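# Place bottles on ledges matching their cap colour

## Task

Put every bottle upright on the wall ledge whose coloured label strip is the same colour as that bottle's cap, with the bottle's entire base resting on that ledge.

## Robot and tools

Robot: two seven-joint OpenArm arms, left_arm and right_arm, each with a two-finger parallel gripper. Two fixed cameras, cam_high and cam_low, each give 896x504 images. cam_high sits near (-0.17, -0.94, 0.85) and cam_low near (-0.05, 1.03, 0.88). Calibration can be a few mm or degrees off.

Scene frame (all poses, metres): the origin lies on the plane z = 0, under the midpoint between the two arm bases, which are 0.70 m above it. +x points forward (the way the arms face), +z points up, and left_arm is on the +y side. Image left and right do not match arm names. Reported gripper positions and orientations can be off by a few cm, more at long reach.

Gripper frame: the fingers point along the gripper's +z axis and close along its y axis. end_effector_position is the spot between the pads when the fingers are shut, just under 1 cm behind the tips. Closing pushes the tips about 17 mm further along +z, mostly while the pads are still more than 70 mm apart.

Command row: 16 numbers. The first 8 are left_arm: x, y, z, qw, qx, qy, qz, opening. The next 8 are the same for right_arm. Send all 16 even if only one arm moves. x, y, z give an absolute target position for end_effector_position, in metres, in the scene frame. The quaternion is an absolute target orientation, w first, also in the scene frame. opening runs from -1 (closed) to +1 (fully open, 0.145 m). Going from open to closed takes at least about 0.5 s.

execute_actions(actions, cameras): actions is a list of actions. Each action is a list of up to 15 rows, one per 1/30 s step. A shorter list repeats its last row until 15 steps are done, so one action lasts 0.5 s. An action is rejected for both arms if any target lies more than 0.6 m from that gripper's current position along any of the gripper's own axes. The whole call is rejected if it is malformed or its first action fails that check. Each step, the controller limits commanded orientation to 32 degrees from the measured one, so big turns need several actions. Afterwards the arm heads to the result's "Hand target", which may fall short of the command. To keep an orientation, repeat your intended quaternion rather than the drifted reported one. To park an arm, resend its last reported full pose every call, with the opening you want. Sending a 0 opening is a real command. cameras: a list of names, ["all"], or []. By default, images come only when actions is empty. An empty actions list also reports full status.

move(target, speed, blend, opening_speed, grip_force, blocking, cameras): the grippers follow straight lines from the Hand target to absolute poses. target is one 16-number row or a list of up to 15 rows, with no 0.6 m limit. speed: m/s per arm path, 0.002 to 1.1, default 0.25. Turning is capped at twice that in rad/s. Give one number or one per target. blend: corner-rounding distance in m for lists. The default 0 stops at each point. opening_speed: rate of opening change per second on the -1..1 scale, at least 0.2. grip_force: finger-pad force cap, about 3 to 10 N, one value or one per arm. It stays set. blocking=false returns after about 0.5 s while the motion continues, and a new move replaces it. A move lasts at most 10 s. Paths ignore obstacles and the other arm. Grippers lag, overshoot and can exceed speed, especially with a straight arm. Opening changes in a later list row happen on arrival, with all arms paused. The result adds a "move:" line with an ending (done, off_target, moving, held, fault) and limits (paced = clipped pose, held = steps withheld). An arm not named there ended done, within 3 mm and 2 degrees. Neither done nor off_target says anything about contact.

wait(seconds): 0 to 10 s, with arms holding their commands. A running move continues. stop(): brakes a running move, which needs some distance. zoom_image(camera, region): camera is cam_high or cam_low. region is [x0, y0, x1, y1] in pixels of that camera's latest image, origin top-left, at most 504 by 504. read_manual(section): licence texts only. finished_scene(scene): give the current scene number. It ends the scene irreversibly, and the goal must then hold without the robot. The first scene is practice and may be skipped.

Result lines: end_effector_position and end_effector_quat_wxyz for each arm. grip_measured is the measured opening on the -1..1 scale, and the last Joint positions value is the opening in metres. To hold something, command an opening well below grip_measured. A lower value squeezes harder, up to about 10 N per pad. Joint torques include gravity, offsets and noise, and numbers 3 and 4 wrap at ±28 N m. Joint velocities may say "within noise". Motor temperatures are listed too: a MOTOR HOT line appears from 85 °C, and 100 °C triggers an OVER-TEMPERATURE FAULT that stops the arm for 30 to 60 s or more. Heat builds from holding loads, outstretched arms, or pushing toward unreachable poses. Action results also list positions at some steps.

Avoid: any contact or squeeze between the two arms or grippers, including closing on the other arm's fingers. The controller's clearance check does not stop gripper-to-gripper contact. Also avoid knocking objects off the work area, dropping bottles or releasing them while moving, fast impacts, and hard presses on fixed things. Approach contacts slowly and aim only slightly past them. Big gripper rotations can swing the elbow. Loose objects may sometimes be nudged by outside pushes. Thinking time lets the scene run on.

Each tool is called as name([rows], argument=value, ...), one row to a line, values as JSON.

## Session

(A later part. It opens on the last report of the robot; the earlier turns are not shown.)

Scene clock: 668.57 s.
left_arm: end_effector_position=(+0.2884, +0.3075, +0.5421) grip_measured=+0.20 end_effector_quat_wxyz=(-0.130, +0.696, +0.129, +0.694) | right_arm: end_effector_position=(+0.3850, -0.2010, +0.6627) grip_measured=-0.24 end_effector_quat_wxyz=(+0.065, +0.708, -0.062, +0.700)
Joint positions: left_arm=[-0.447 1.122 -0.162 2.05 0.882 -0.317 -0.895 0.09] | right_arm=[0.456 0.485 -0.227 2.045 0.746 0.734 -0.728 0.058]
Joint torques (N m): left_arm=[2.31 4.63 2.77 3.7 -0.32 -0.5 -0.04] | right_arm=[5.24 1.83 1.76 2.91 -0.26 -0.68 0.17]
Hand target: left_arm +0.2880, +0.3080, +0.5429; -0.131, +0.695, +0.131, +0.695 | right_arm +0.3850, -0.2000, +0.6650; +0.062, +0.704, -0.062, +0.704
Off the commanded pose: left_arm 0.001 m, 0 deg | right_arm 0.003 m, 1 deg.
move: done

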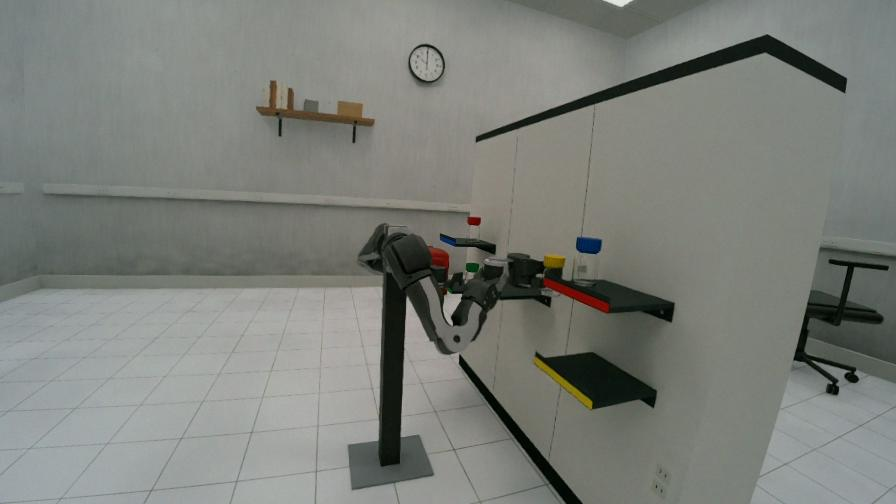

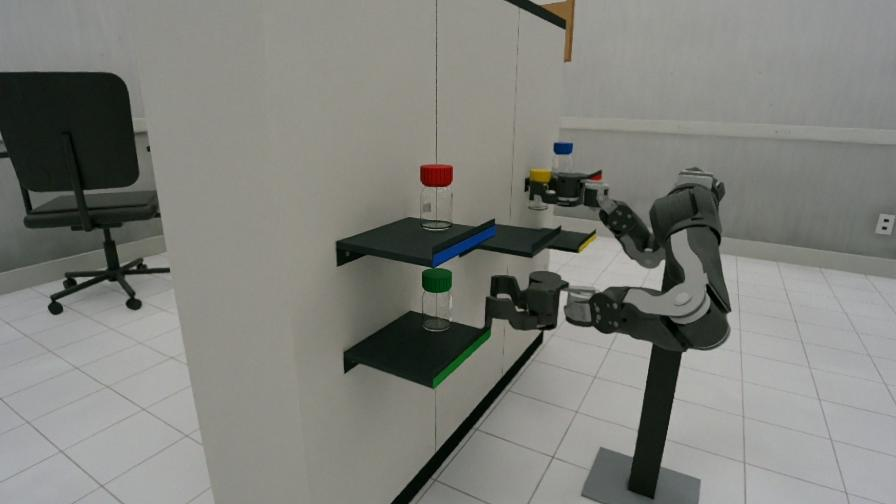

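move([
  [0.27, 0.28, 0.64, -0.131, 0.695, 0.131, 0.695, 0.4, 0.385, -0.2, 0.575, 0.0616,0.7044,-0.0616,0.7044, -0.6],
  [0.29, 0.303, 0.733, -0.131, 0.695, 0.131, 0.695, 0.4, 0.382, -0.38, 0.568, 0.153, 0.69, -0.153, 0.69, -0.6],
  [0.383, 0.3375, 0.733, -0.131, 0.695, 0.131, 0.695, 0.4, 0.382, -0.38, 0.545, 0.153, 0.69, -0.153, 0.69, -0.6],
], cameras=["all"], speed=[0.12, 0.15,0.12])

zoom_image(camera="cam_high", region=[500, 220, 680, 420])

zoom_image(camera="cam_low", region=[340, 130, 620, 360])

Scene clock: 686.17 s.
left_arm: end_effector_position=(+0.3825, +0.3387, +0.7333) grip_measured=+0.40 end_effector_quat_wxyz=(-0.132, +0.694, +0.134, +0.695) | right_arm: end_effector_position=(+0.3812, -0.3816, +0.5433) grip_measured=-0.24 end_effector_quat_wxyz=(+0.154, +0.694, -0.157, +0.686)
Joint positions: left_arm=[0.714 1.166 -0.314 1.836 1.366 0.488 -0.798 0.105] | right_arm=[0.112 0.735 -0.005 1.493 0.736 0.061 -0.395 0.058]
Joint torques (N m): left_arm=[7 4.34 2.39 1.51 -0.26 -0.39 0.25] | right_arm=[4.52 5.53 2.35 3.08 -0.29 -0.78 0.21]
Hand target: left_arm +0.3830, +0.3375, +0.7330; -0.131, +0.695, +0.131, +0.695 | right_arm +0.3820, -0.3801, +0.5450; +0.153, +0.690, -0.153, +0.690
Off the commanded pose: left_arm 0.001 m, 0 deg | right_arm 0.002 m, 1 deg.
move: done

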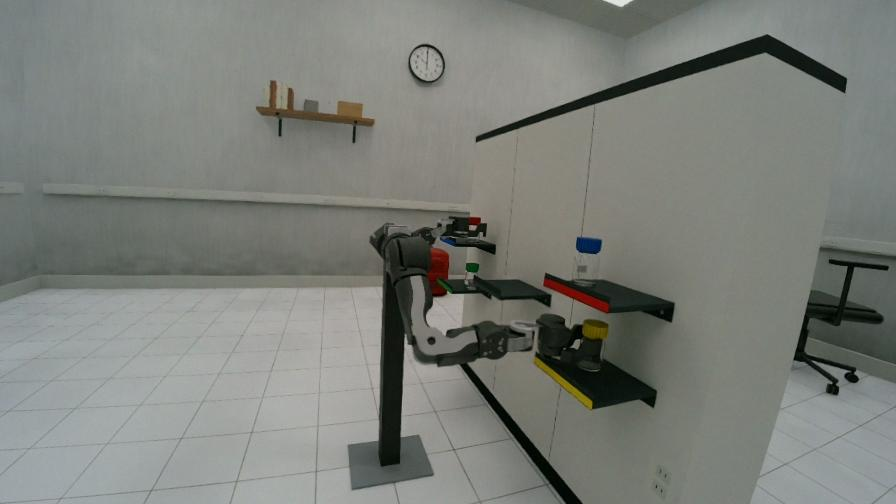

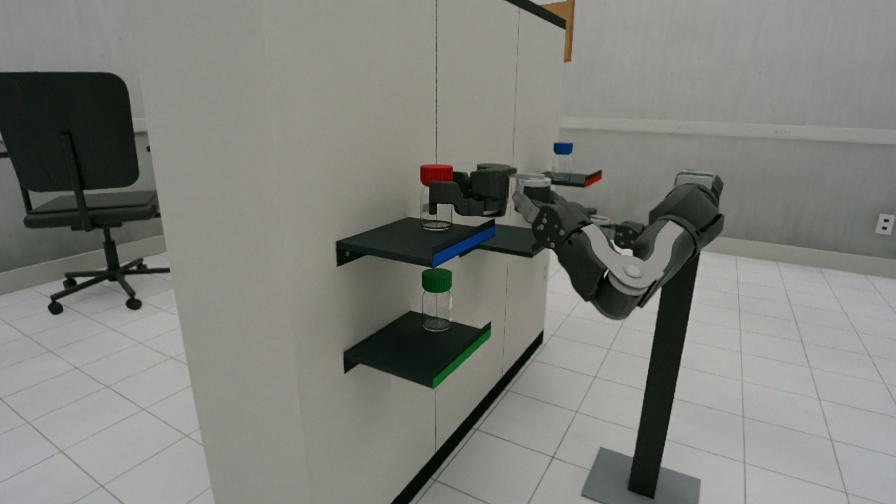

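Scaled by 2.520 from the camera's 896x504 image, which has a finer 1280x720 frame.

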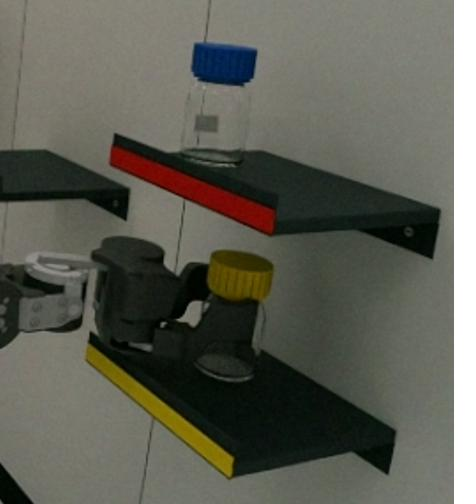

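Scaled by 1.800 from the camera's 896x504 image, which has a finer 1280x720 frame.

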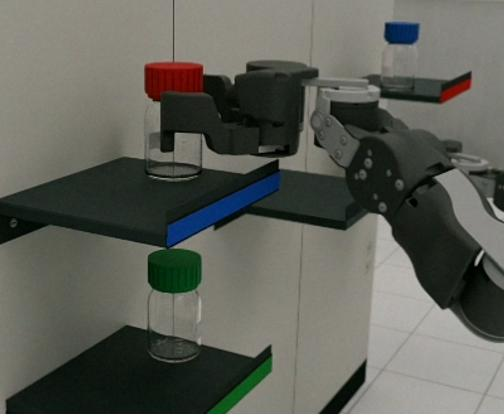

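move([
  [0.383, 0.3375, 0.733, -0.131, 0.695, 0.131, 0.695, 0.4, 0.382, -0.38, 0.535, 0.153, 0.69, -0.153, 0.69, -0.6],
  [0.383, 0.3375, 0.733, -0.131, 0.695, 0.131, 0.695, -0.6, 0.382, -0.38, 0.535, 0.153, 0.69, -0.153, 0.69, -0.6],
], cameras=["all"], speed=[0.02, 0.12], opening_speed=0.8)

zoom_image(camera="cam_high", region=[540, 300, 660, 420])

zoom_image(camera="cam_low", region=[380, 150, 540, 260])

Scene clock: 700.57 s.
left_arm: end_effector_position=(+0.3826, +0.3387, +0.7331) grip_measured=-0.24 end_effector_quat_wxyz=(-0.133, +0.694, +0.133, +0.695) | right_arm: end_effector_position=(+0.3814, -0.3818, +0.5361) grip_measured=-0.24 end_effector_quat_wxyz=(+0.156, +0.690, -0.156, +0.689)
Joint positions: left_arm=[0.714 1.166 -0.314 1.836 1.364 0.492 -0.796 0.058] | right_arm=[0.111 0.72 -0.014 1.462 0.717 0.021 -0.383 0.058]
Joint torques (N m): left_arm=[6.79 4.1 2.71 1.48 -0.21 -0.5 0.2] | right_arm=[4.15 5.24 2.02 2.8 -0.16 -0.63 0.21]
Hand target: left_arm +0.3830, +0.3375, +0.7330; -0.131, +0.695, +0.131, +0.695 | right_arm +0.3820, -0.3800, +0.5350; +0.153, +0.690, -0.153, +0.690
Off the commanded pose: left_arm 0.001 m, 0 deg | right_arm 0.002 m, 0 deg.
move: done

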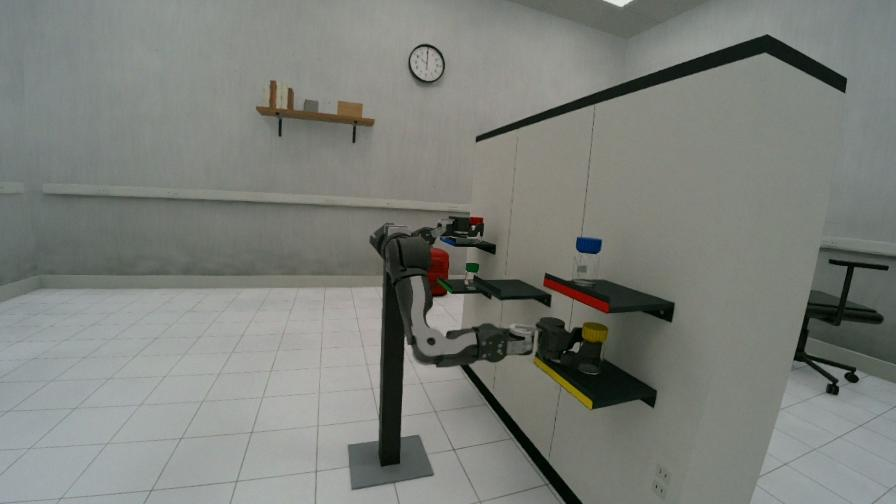

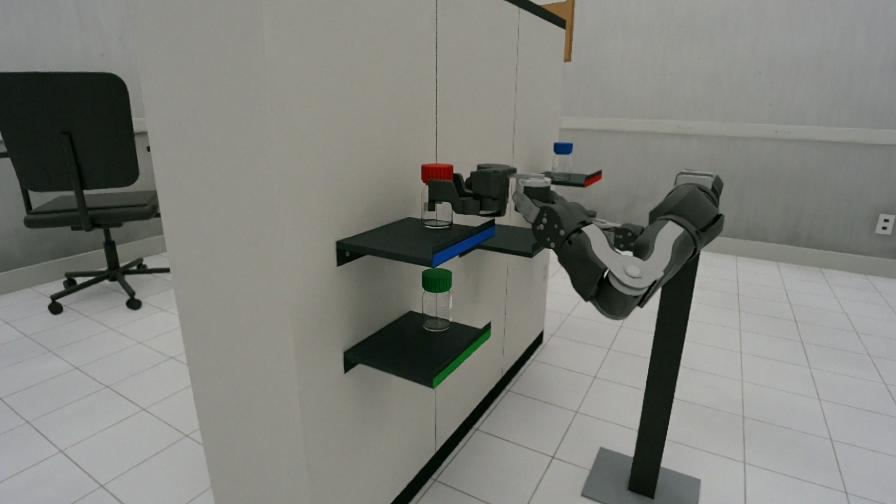

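Scaled by 4.200 from the camera's 896x504 image, which has a finer 1280x720 frame.

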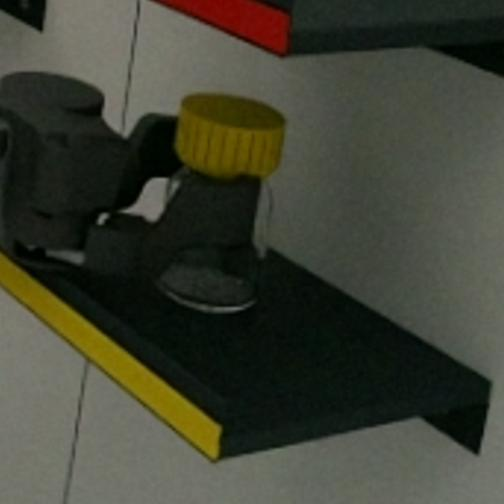

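Scaled by 3.150 from the camera's 896x504 image, which has a finer 1280x720 frame.

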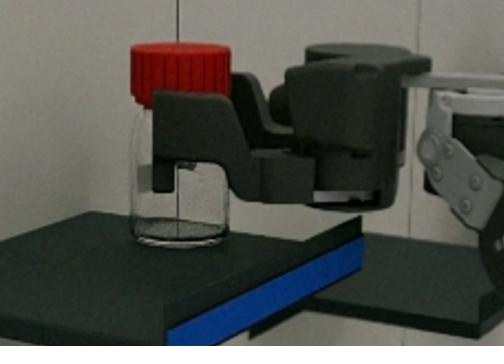

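move([
  [0.383, 0.3375, 0.775, -0.131, 0.695, 0.131, 0.695, -0.6, 0.382, -0.38, 0.527, 0.153, 0.69, -0.153, 0.69, -0.6],
  [0.385, 0.2, 0.76, 0,0.7071,0,0.7071, -0.6, 0.382, -0.38, 0.527, 0.153, 0.69, -0.153, 0.69, -0.6],
], cameras=["all"], speed=[0.06, 0.15])

zoom_image(camera="cam_high", region=[540, 300, 660, 420])

zoom_image(camera="cam_low", region=[420, 130, 580, 270])

Scene clock: 717.57 s.
left_arm: end_effector_position=(+0.3853, +0.1989, +0.7570) grip_measured=-0.24 end_effector_quat_wxyz=(+0.002, +0.711, -0.002, +0.703) | right_arm: end_effector_position=(+0.3817, -0.3818, +0.5352) grip_measured=-0.24 end_effector_quat_wxyz=(+0.158, +0.681, -0.152, +0.699)
Joint positions: left_arm=[0.958 0.868 -0.427 2.002 1.444 0.737 -0.855 0.058] | right_arm=[0.112 0.707 -0.017 1.44 0.692 -0.023 -0.37 0.058]
Joint torques (N m): left_arm=[8.51 1.99 2.52 1.17 -0.36 -0.59 0.01] | right_arm=[3.68 4.26 1.37 1.81 0.16 -0.1 0.18]
Hand target: left_arm +0.3850, +0.1999, +0.7600; +0.000, +0.707, +0.000, +0.707 | right_arm +0.3818, -0.3799, +0.5270; +0.153, +0.690, -0.153, +0.690
Off the commanded pose: left_arm 0.003 m, 1 deg | right_arm 0.008 m, 2 deg.
move: off_target (right_arm)

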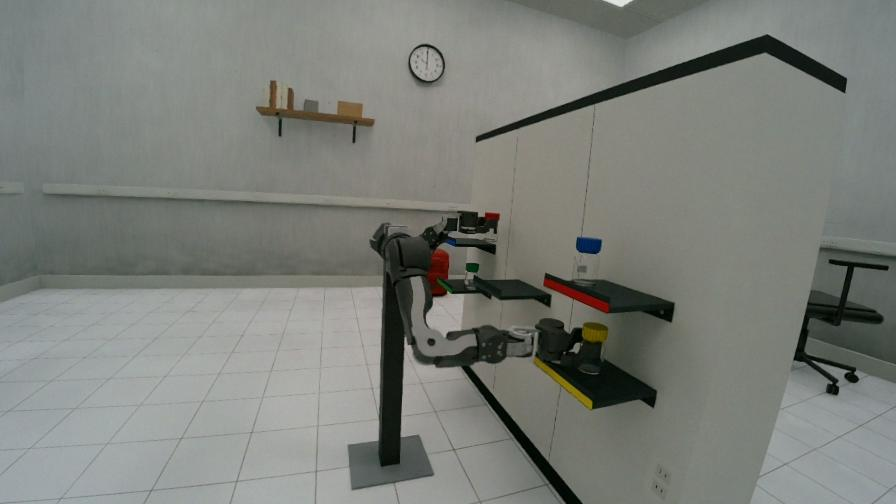

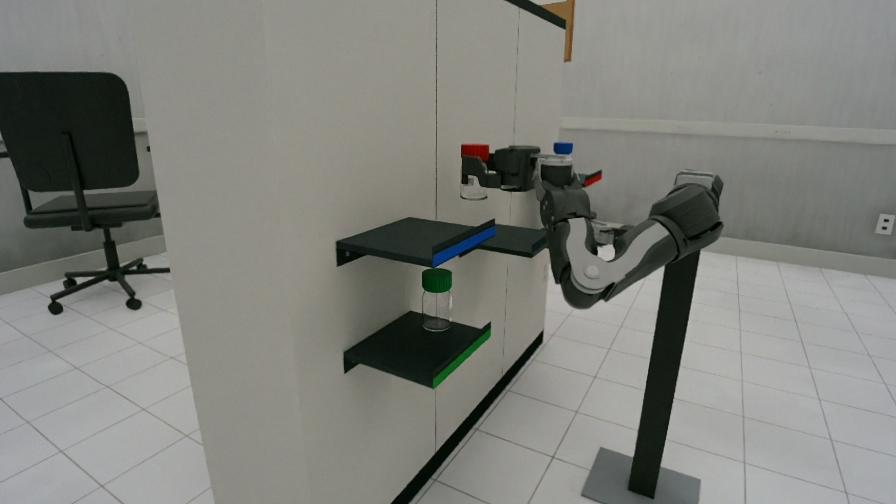

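Scaled by 4.200 from the camera's 896x504 image, which has a finer 1280x720 frame.

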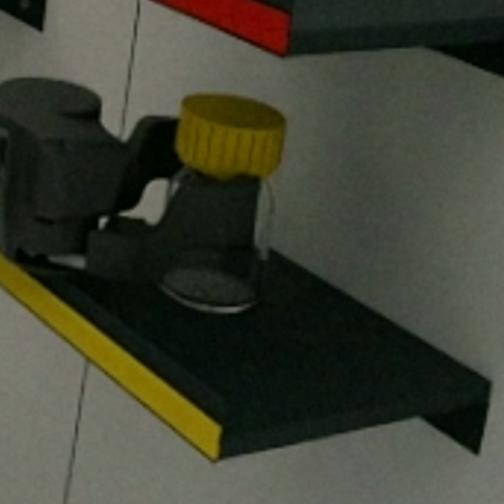

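Scaled by 3.150 from the camera's 896x504 image, which has a finer 1280x720 frame.

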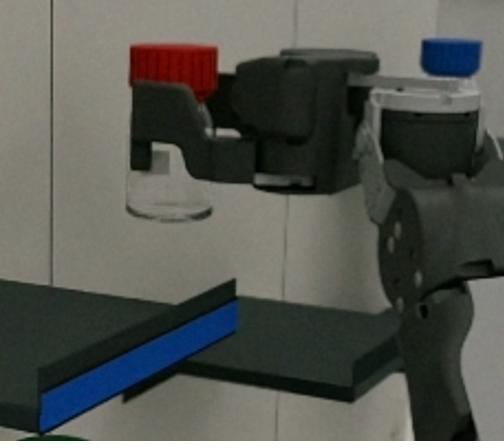

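move([
  [0.385, 0.05, 0.68, 0.0616,0.7044,-0.0616,0.7044, -0.6, 0.382, -0.38, 0.535, 0.153, 0.69, -0.153, 0.69, -0.6],
  [0.385, 0.0, 0.665, 0.0616,0.7044,-0.0616,0.7044, -0.6, 0.382, -0.38, 0.535, 0.153, 0.69, -0.153, 0.69, 0.2],
  [0.385, 0.0, 0.648, 0.0616,0.7044,-0.0616,0.7044, -0.6, 0.291, -0.338, 0.537, 0.153, 0.69, -0.153, 0.69, 0.2],
  [0.385, 0.0, 0.636, 0.0616,0.7044,-0.0616,0.7044, -0.6, 0.291, -0.338, 0.537, 0.153, 0.69, -0.153, 0.69, 0.2],
], cameras=["all"], speed=[0.15, 0.15, 0.15, 0.02], opening_speed=0.8)

zoom_image(camera="cam_high", region=[440, 220, 660, 420])

zoom_image(camera="cam_low", region=[450, 170, 570, 270])

Scene clock: 737.33 s.
left_arm: end_effector_position=(+0.3848, +0.0001, +0.6360) grip_measured=-0.24 end_effector_quat_wxyz=(+0.061, +0.706, -0.061, +0.702) | right_arm: end_effector_position=(+0.2914, -0.3364, +0.5352) grip_measured=+0.20 end_effector_quat_wxyz=(+0.150, +0.694, -0.150, +0.688)
Joint positions: left_arm=[0.825 0.284 -1.025 1.845 0.913 0.4 -1.047 0.058] | right_arm=[-0.426 0.648 0.197 1.957 0.671 0.005 -0.511 0.09]
Joint torques (N m): left_arm=[8 -0.46 1.81 2.84 -0.52 -0.6 0.2] | right_arm=[1.81 3.97 3.52 3.48 -0.24 -0.5 -0.13]
Hand target: left_arm +0.3850, +0.0000, +0.6361; +0.062, +0.704, -0.062, +0.704 | right_arm +0.2910, -0.3380, +0.5370; +0.153, +0.690, -0.153, +0.690
Off the commanded pose: left_arm 0.000 m, 0 deg | right_arm 0.002 m, 1 deg.
move: done

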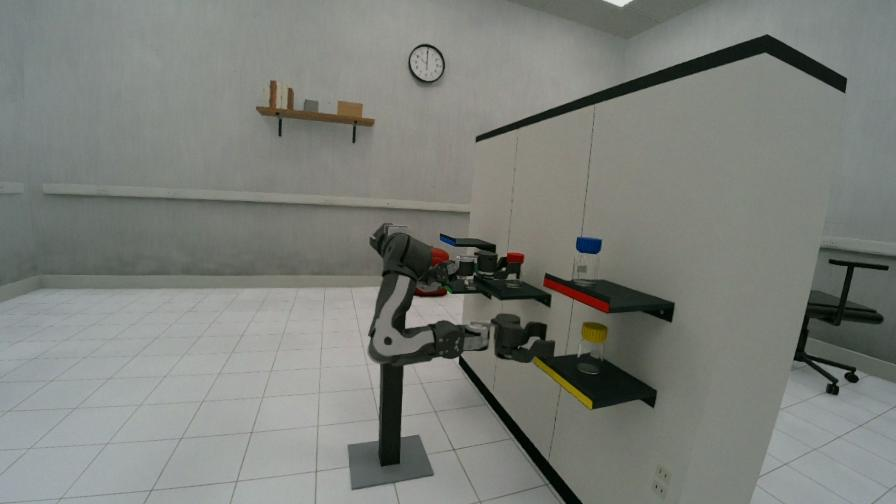

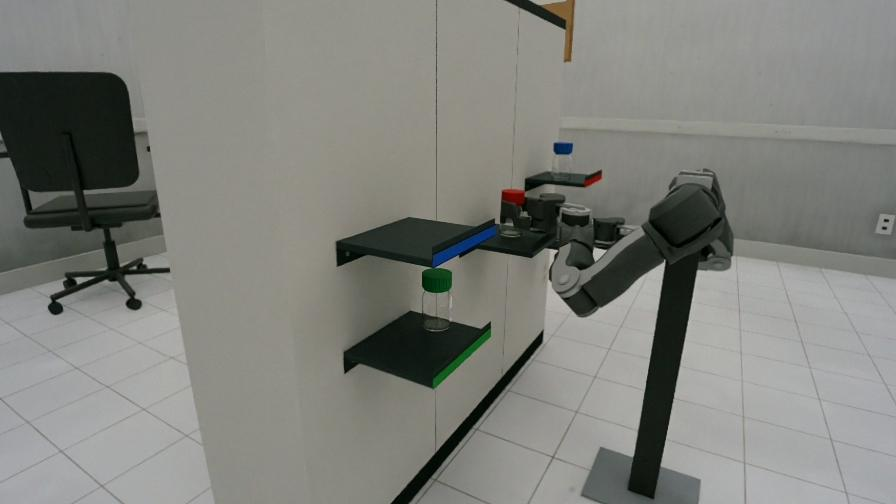

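Scaled by 2.291 from the camera's 896x504 image, which has a finer 1280x720 frame.

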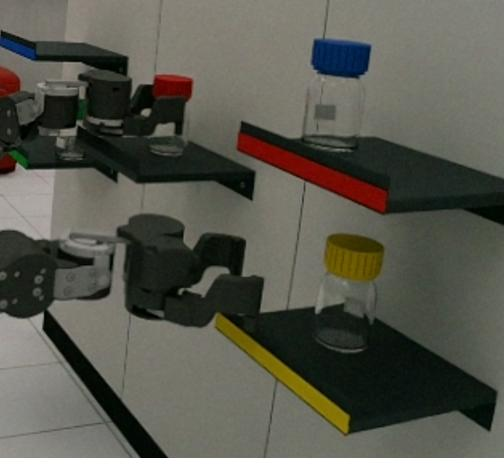

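Scaled by 4.200 from the camera's 896x504 image, which has a finer 1280x720 frame.

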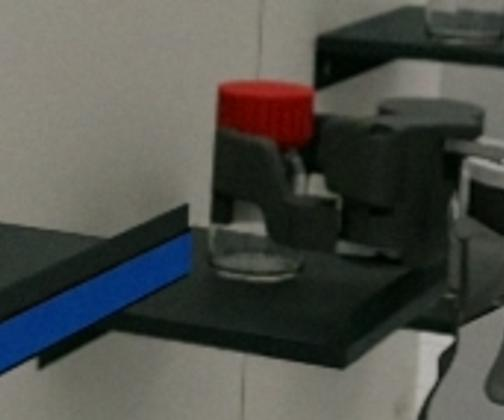

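move([
  [0.385, 0.0, 0.635, 0.0616,0.7044,-0.0616,0.7044, 0.2, 0.291, -0.338, 0.537, 0.153, 0.69, -0.153, 0.69, 0.2],
  [0.305, 0.013, 0.635, 0.0616,0.7044,-0.0616,0.7044, 0.2, 0.275, -0.28, 0.56, 0.0616,0.7044,-0.0616,0.7044, 0.4],
  [0.29, 0.2, 0.63, 0,0.7071,0,0.7071, 0.2, 0.28, -0.2, 0.6, 0,0.7071,0,0.7071, 0.4],
  [0.29, 0.25, 0.6, -0.0616,0.7044,0.0616,0.7044, 0.2, 0.3, -0.016, 0.633, -0.0616,0.7044,0.0616,0.7044, 0.4],
], cameras=["all"], speed=[0.15, 0.15, 0.2, 0.2], opening_speed=0.8)

zoom_image(camera="cam_low", region=[450, 170, 570, 270])

zoom_image(camera="cam_high", region=[440, 220, 560, 310])

Scene clock: 767.03 s.
left_arm: end_effector_position=(+0.2905, +0.2483, +0.6010) grip_measured=+0.20 end_effector_quat_wxyz=(-0.058, +0.704, +0.060, +0.706) | right_arm: end_effector_position=(+0.2996, -0.0148, +0.6341) grip_measured=+0.40 end_effector_quat_wxyz=(-0.066, +0.703, +0.063, +0.705)
Joint positions: left_arm=[0.099 1.516 -0.719 2.318 1.08 -0.404 -1.038 0.09] | right_arm=[0.287 0.138 -0.813 2.252 0.413 0.735 -0.883 0.105]
Joint torques (N m): left_arm=[2.73 5.55 1.73 1.92 -0.34 -0.46 -0.05] | right_arm=[3.05 -1.65 0.96 2.78 -0.3 -0.18 -0.14]
Hand target: left_arm +0.2900, +0.2500, +0.6000; -0.062, +0.704, +0.062, +0.704 | right_arm +0.3000, -0.0160, +0.6331; -0.062, +0.704, +0.062, +0.704
Off the commanded pose: left_arm 0.002 m, 0 deg | right_arm 0.002 m, 1 deg.
move: done

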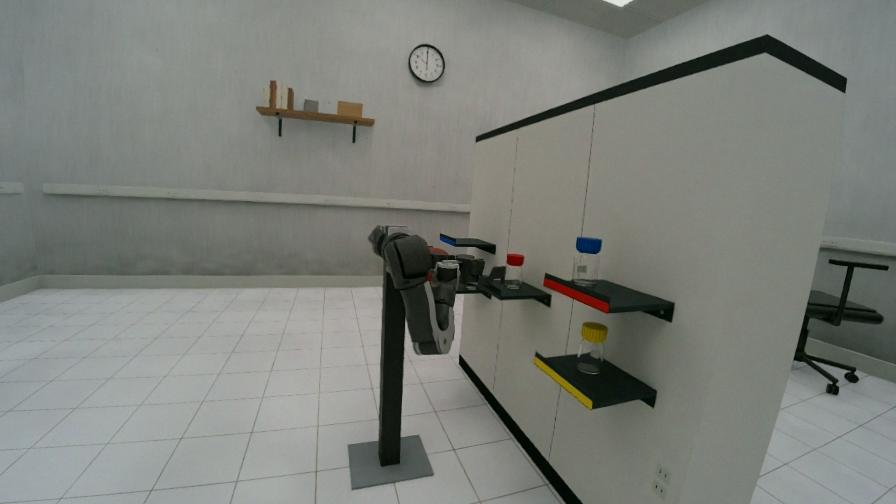

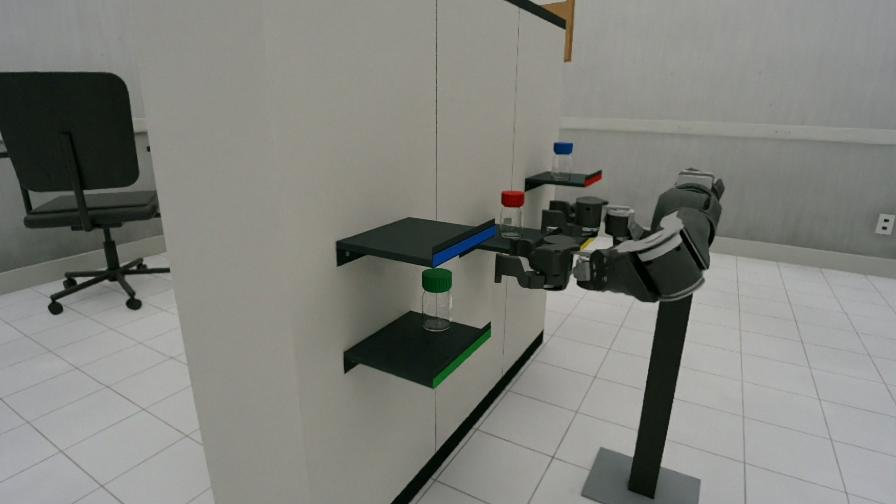

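Scaled by 4.200 from the camera's 896x504 image, which has a finer 1280x720 frame.

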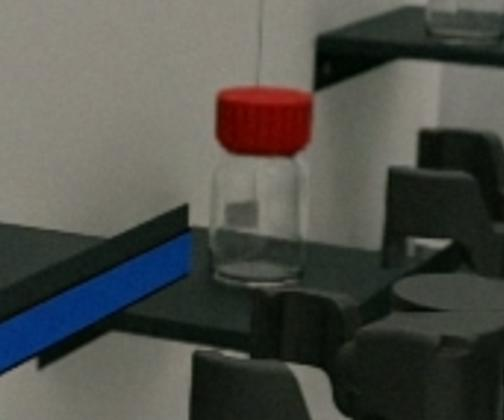

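Scaled by 4.200 from the camera's 896x504 image, which has a finer 1280x720 frame.

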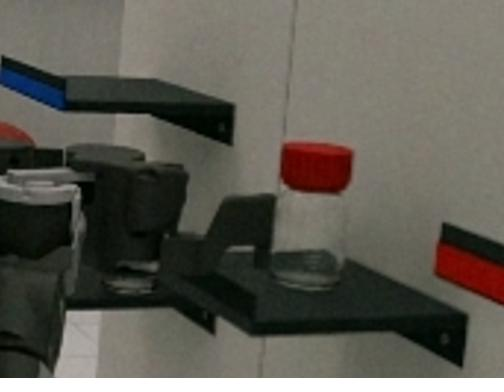

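move([
  [0.29, 0.25, 0.6, -0.0616,0.7044,0.0616,0.7044, 0.2, 0.385, 0.0, 0.633, -0.0616,0.7044,0.0616,0.7044, 0.4],
  [0.29, 0.25, 0.6, -0.0616,0.7044,0.0616,0.7044, 0.2, 0.385, 0.0, 0.633, -0.0616,0.7044,0.0616,0.7044, -0.6],
  [0.29, 0.25, 0.6, -0.0616,0.7044,0.0616,0.7044, 0.2, 0.385, 0.0, 0.68, -0.0616,0.7044,0.0616,0.7044, -0.6],
  [0.29, 0.25, 0.6, -0.0616,0.7044,0.0616,0.7044, 0.2, 0.385, -0.18, 0.86, 0,0.7071,0,0.7071, -0.6],
], cameras=["all"], speed=[0.15, 0.15, 0.1, 0.2], opening_speed=0.8)

zoom_image(camera="cam_low", region=[450, 100, 620, 270])

zoom_image(camera="cam_high", region=[440, 150, 640, 310])

Scene clock: 785.90 s.
left_arm: end_effector_position=(+0.2905, +0.2483, +0.6010) grip_measured=+0.20 end_effector_quat_wxyz=(-0.058, +0.704, +0.060, +0.706) | right_arm: end_effector_position=(+0.3853, -0.1807, +0.8598) grip_measured=-0.25 end_effector_quat_wxyz=(+0.003, +0.659, +0.003, +0.752)
Joint positions: left_arm=[0.099 1.516 -0.719 2.318 1.08 -0.404 -1.038 0.09] | right_arm=[1.443 0.774 -0.627 1.83 1.559 0.785 -0.958 0.057]
Joint torques (N m): left_arm=[2.73 5.55 1.73 1.92 -0.35 -0.46 -0.05] | right_arm=[6 0.7 2.58 0.27 -0.23 -0.18 0.2]
Hand target: left_arm +0.2900, +0.2500, +0.6000; -0.062, +0.704, +0.062, +0.704 | right_arm +0.3852, -0.1799, +0.8598; +0.002, +0.659, +0.006, +0.752
Off the commanded pose: left_arm 0.002 m, 0 deg | right_arm 0.001 m, 8 deg.
joint sent to its limit (right arm) — joint 5 (forearm roll), upper limit; joint 6 (wrist pitch), upper limit. The joint targets are off in orientation, not in position.
move: off_target (right_arm)

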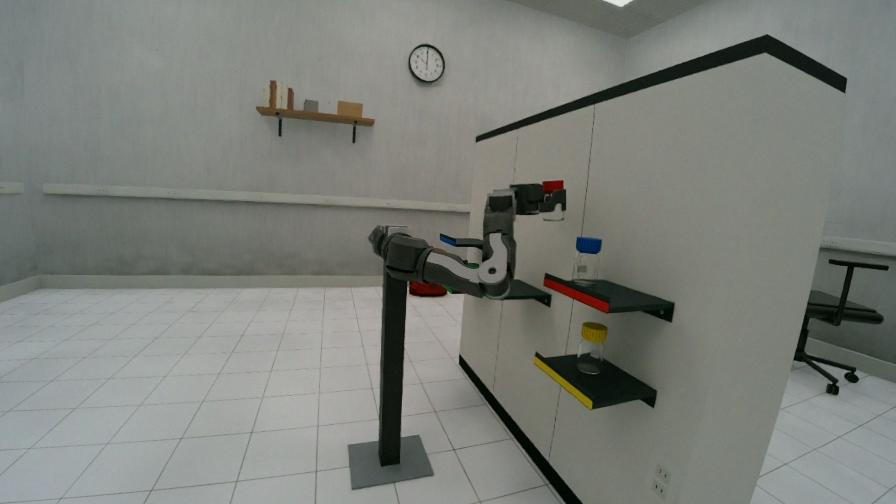

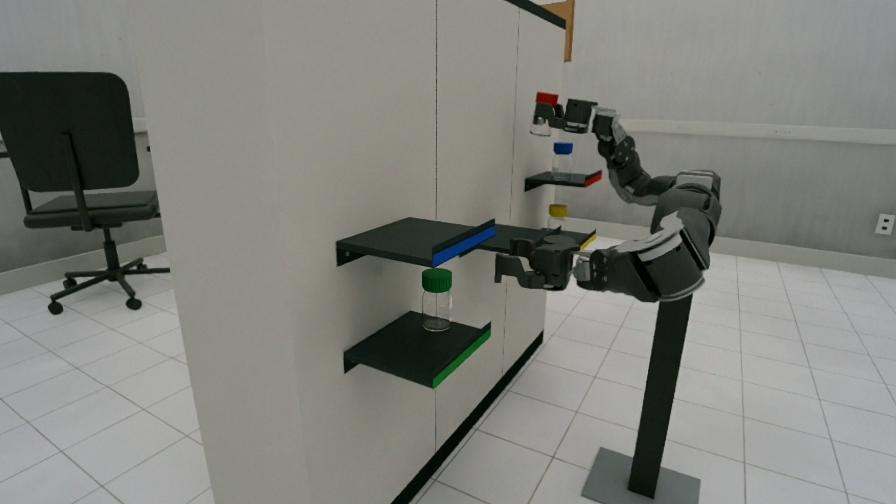

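Scaled by 2.965 from the camera's 896x504 image, which has a finer 1280x720 frame.

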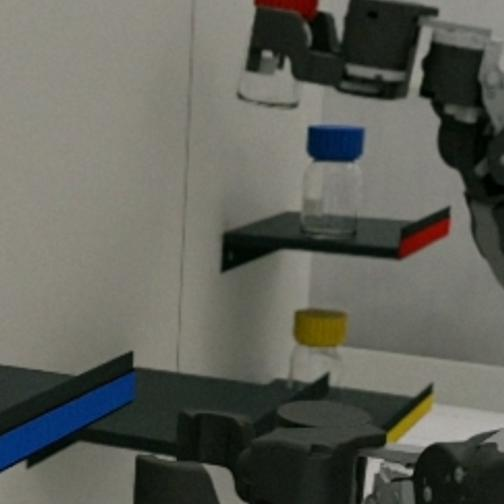

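Scaled by 2.520 from the camera's 896x504 image, which has a finer 1280x720 frame.

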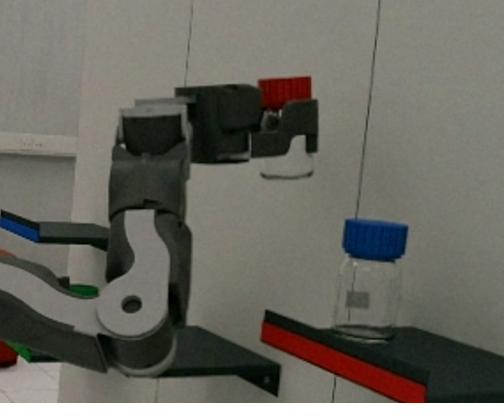

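move([
  [0.29, 0.25, 0.6, -0.0616,0.7044,0.0616,0.7044, 0.2, 0.383, -0.452, 0.875, 0.183, 0.683, -0.183, 0.683, -0.6],
  [0.29, 0.25, 0.6, -0.0616,0.7044,0.0616,0.7044, 0.2, 0.383, -0.452, 0.76, 0.183, 0.683, -0.183, 0.683, -0.6],
], cameras=["all"], speed=[0.15, 0.12])

zoom_image(camera="cam_low", region=[490, 100, 640, 240])

zoom_image(camera="cam_high", region=[520, 180, 700, 330])

Scene clock: 802.07 s.
left_arm: end_effector_position=(+0.2905, +0.2483, +0.6010) grip_measured=+0.20 end_effector_quat_wxyz=(-0.058, +0.704, +0.060, +0.706) | right_arm: end_effector_position=(+0.3841, -0.4511, +0.7552) grip_measured=-0.25 end_effector_quat_wxyz=(+0.182, +0.690, -0.180, +0.677)
Joint positions: left_arm=[0.099 1.516 -0.719 2.318 1.08 -0.404 -1.038 0.09] | right_arm=[1.323 1.39 -0.979 1.419 1.473 0.355 -0.517 0.057]
Joint torques (N m): left_arm=[2.73 5.55 1.74 1.92 -0.34 -0.46 -0.05] | right_arm=[5.18 2.12 5.03 1.1 -0.26 -0.75 -0.18]
Hand target: left_arm +0.2900, +0.2500, +0.6000; -0.062, +0.704, +0.062, +0.704 | right_arm +0.3829, -0.4521, +0.7600; +0.183, +0.683, -0.183, +0.683
Off the commanded pose: left_arm 0.002 m, 0 deg | right_arm 0.005 m, 1 deg.
move: off_target (right_arm)

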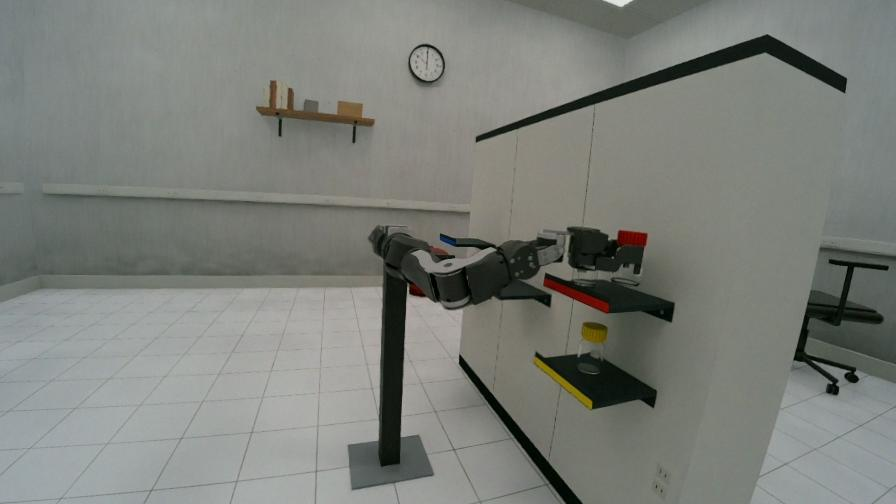

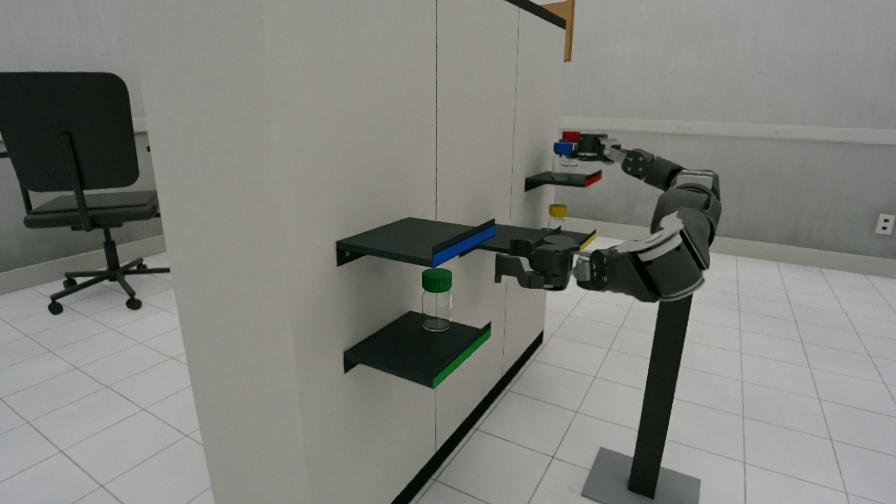

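Scaled by 3.360 from the camera's 896x504 image, which has a finer 1280x720 frame.

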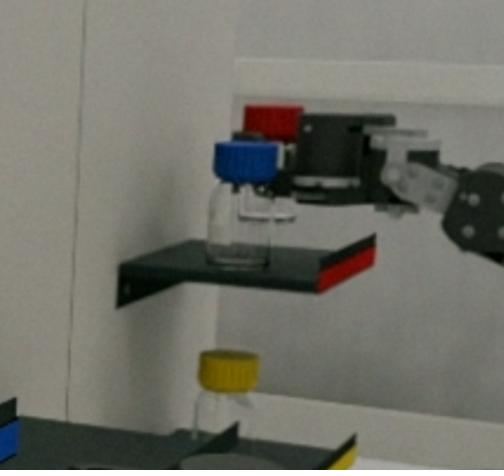

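Scaled by 2.800 from the camera's 896x504 image, which has a finer 1280x720 frame.

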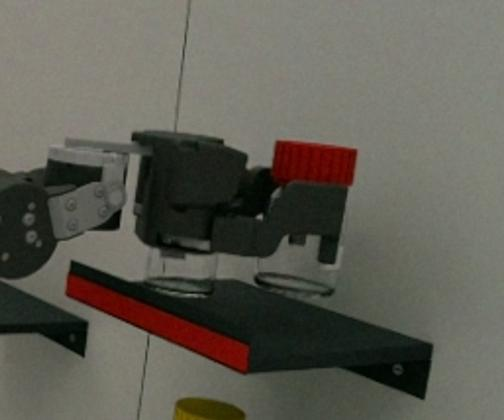

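move([
  [0.29, 0.25, 0.6, -0.0616,0.7044,0.0616,0.7044, 0.2, 0.383, -0.452, 0.742, 0.183, 0.683, -0.183, 0.683, -0.6],
  [0.29, 0.25, 0.6, -0.0616,0.7044,0.0616,0.7044, 0.2, 0.383, -0.452, 0.732, 0.183, 0.683, -0.183, 0.683, -0.6],
], cameras=["all"], speed=[0.1, 0.015])

zoom_image(camera="cam_high", region=[520, 200, 700, 330])

Scene clock: 815.93 s.
left_arm: end_effector_position=(+0.2905, +0.2483, +0.6010) grip_measured=+0.20 end_effector_quat_wxyz=(-0.058, +0.704, +0.060, +0.706) | right_arm: end_effector_position=(+0.3841, -0.4508, +0.7290) grip_measured=-0.25 end_effector_quat_wxyz=(+0.181, +0.689, -0.181, +0.679)
Joint positions: left_arm=[0.099 1.516 -0.719 2.318 1.08 -0.404 -1.038 0.09] | right_arm=[1.202 1.418 -0.979 1.448 1.49 0.232 -0.522 0.057]
Joint torques (N m): left_arm=[2.73 5.55 1.74 1.91 -0.34 -0.46 -0.05] | right_arm=[4.5 3.57 4.7 0.96 -0.24 -0.74 -0.16]
Hand target: left_arm +0.2900, +0.2500, +0.6000; -0.062, +0.704, +0.062, +0.704 | right_arm +0.3830, -0.4520, +0.7319; +0.183, +0.683, -0.183, +0.683
Off the commanded pose: left_arm 0.002 m, 0 deg | right_arm 0.003 m, 1 deg.
move: done

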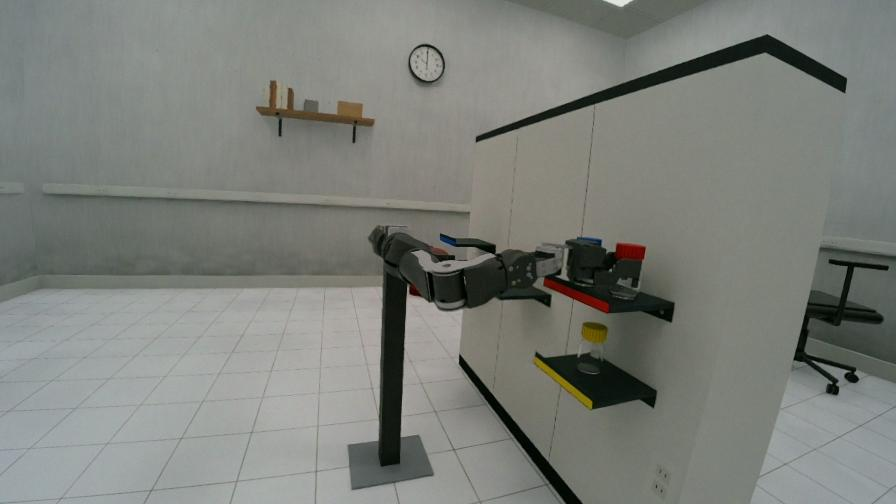

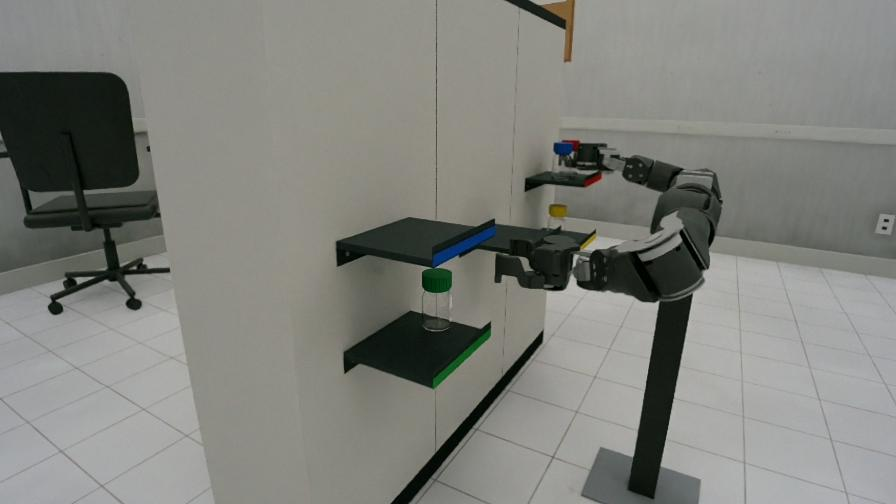

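Scaled by 2.800 from the camera's 896x504 image, which has a finer 1280x720 frame.

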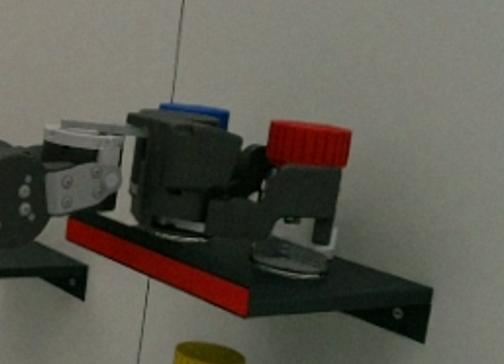

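move([
  [0.29, 0.25, 0.6, -0.0616,0.7044,0.0616,0.7044, 0.2, 0.383, -0.452, 0.722, 0.183, 0.683, -0.183, 0.683, -0.6],
], cameras=["cam_high"], speed=[0.015])

zoom_image(camera="cam_high", region=[520, 200, 700, 330])

Scene clock: 823.03 s.
left_arm: end_effector_position=(+0.2905, +0.2483, +0.6010) grip_measured=+0.20 end_effector_quat_wxyz=(-0.058, +0.704, +0.060, +0.706) | right_arm: end_effector_position=(+0.3832, -0.4509, +0.7271) grip_measured=-0.25 end_effector_quat_wxyz=(+0.182, +0.677, -0.181, +0.690)
Joint positions: left_arm=[0.099 1.516 -0.719 2.318 1.08 -0.404 -1.038 0.09] | right_arm=[1.17 1.427 -0.979 1.456 1.486 0.17 -0.522 0.057]
Joint torques (N m): left_arm=[2.73 5.55 1.73 1.91 -0.34 -0.46 -0.05] | right_arm=[3.1 3.15 3.43 0.53 0.03 -0.23 -0.17]
Hand target: left_arm +0.2900, +0.2500, +0.6000; -0.062, +0.704, +0.062, +0.704 | right_arm +0.3830, -0.4520, +0.7220; +0.183, +0.683, -0.183, +0.683
Off the commanded pose: left_arm 0.002 m, 0 deg | right_arm 0.005 m, 1 deg.
move: off_target (right_arm)
Images, in order (width x height): cam_high 896x504.

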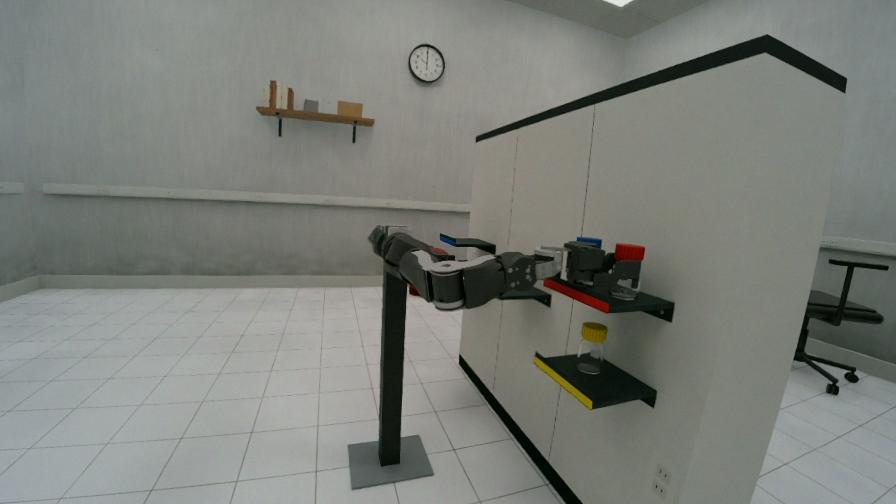

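Scaled by 2.800 from the camera's 896x504 image, which has a finer 1280x720 frame.

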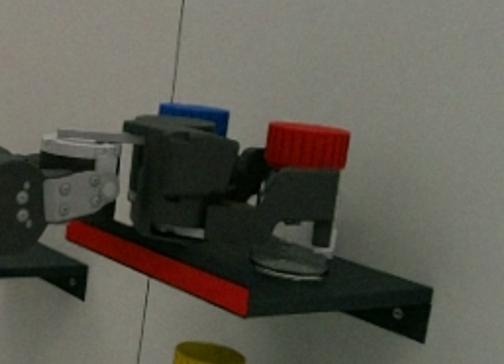

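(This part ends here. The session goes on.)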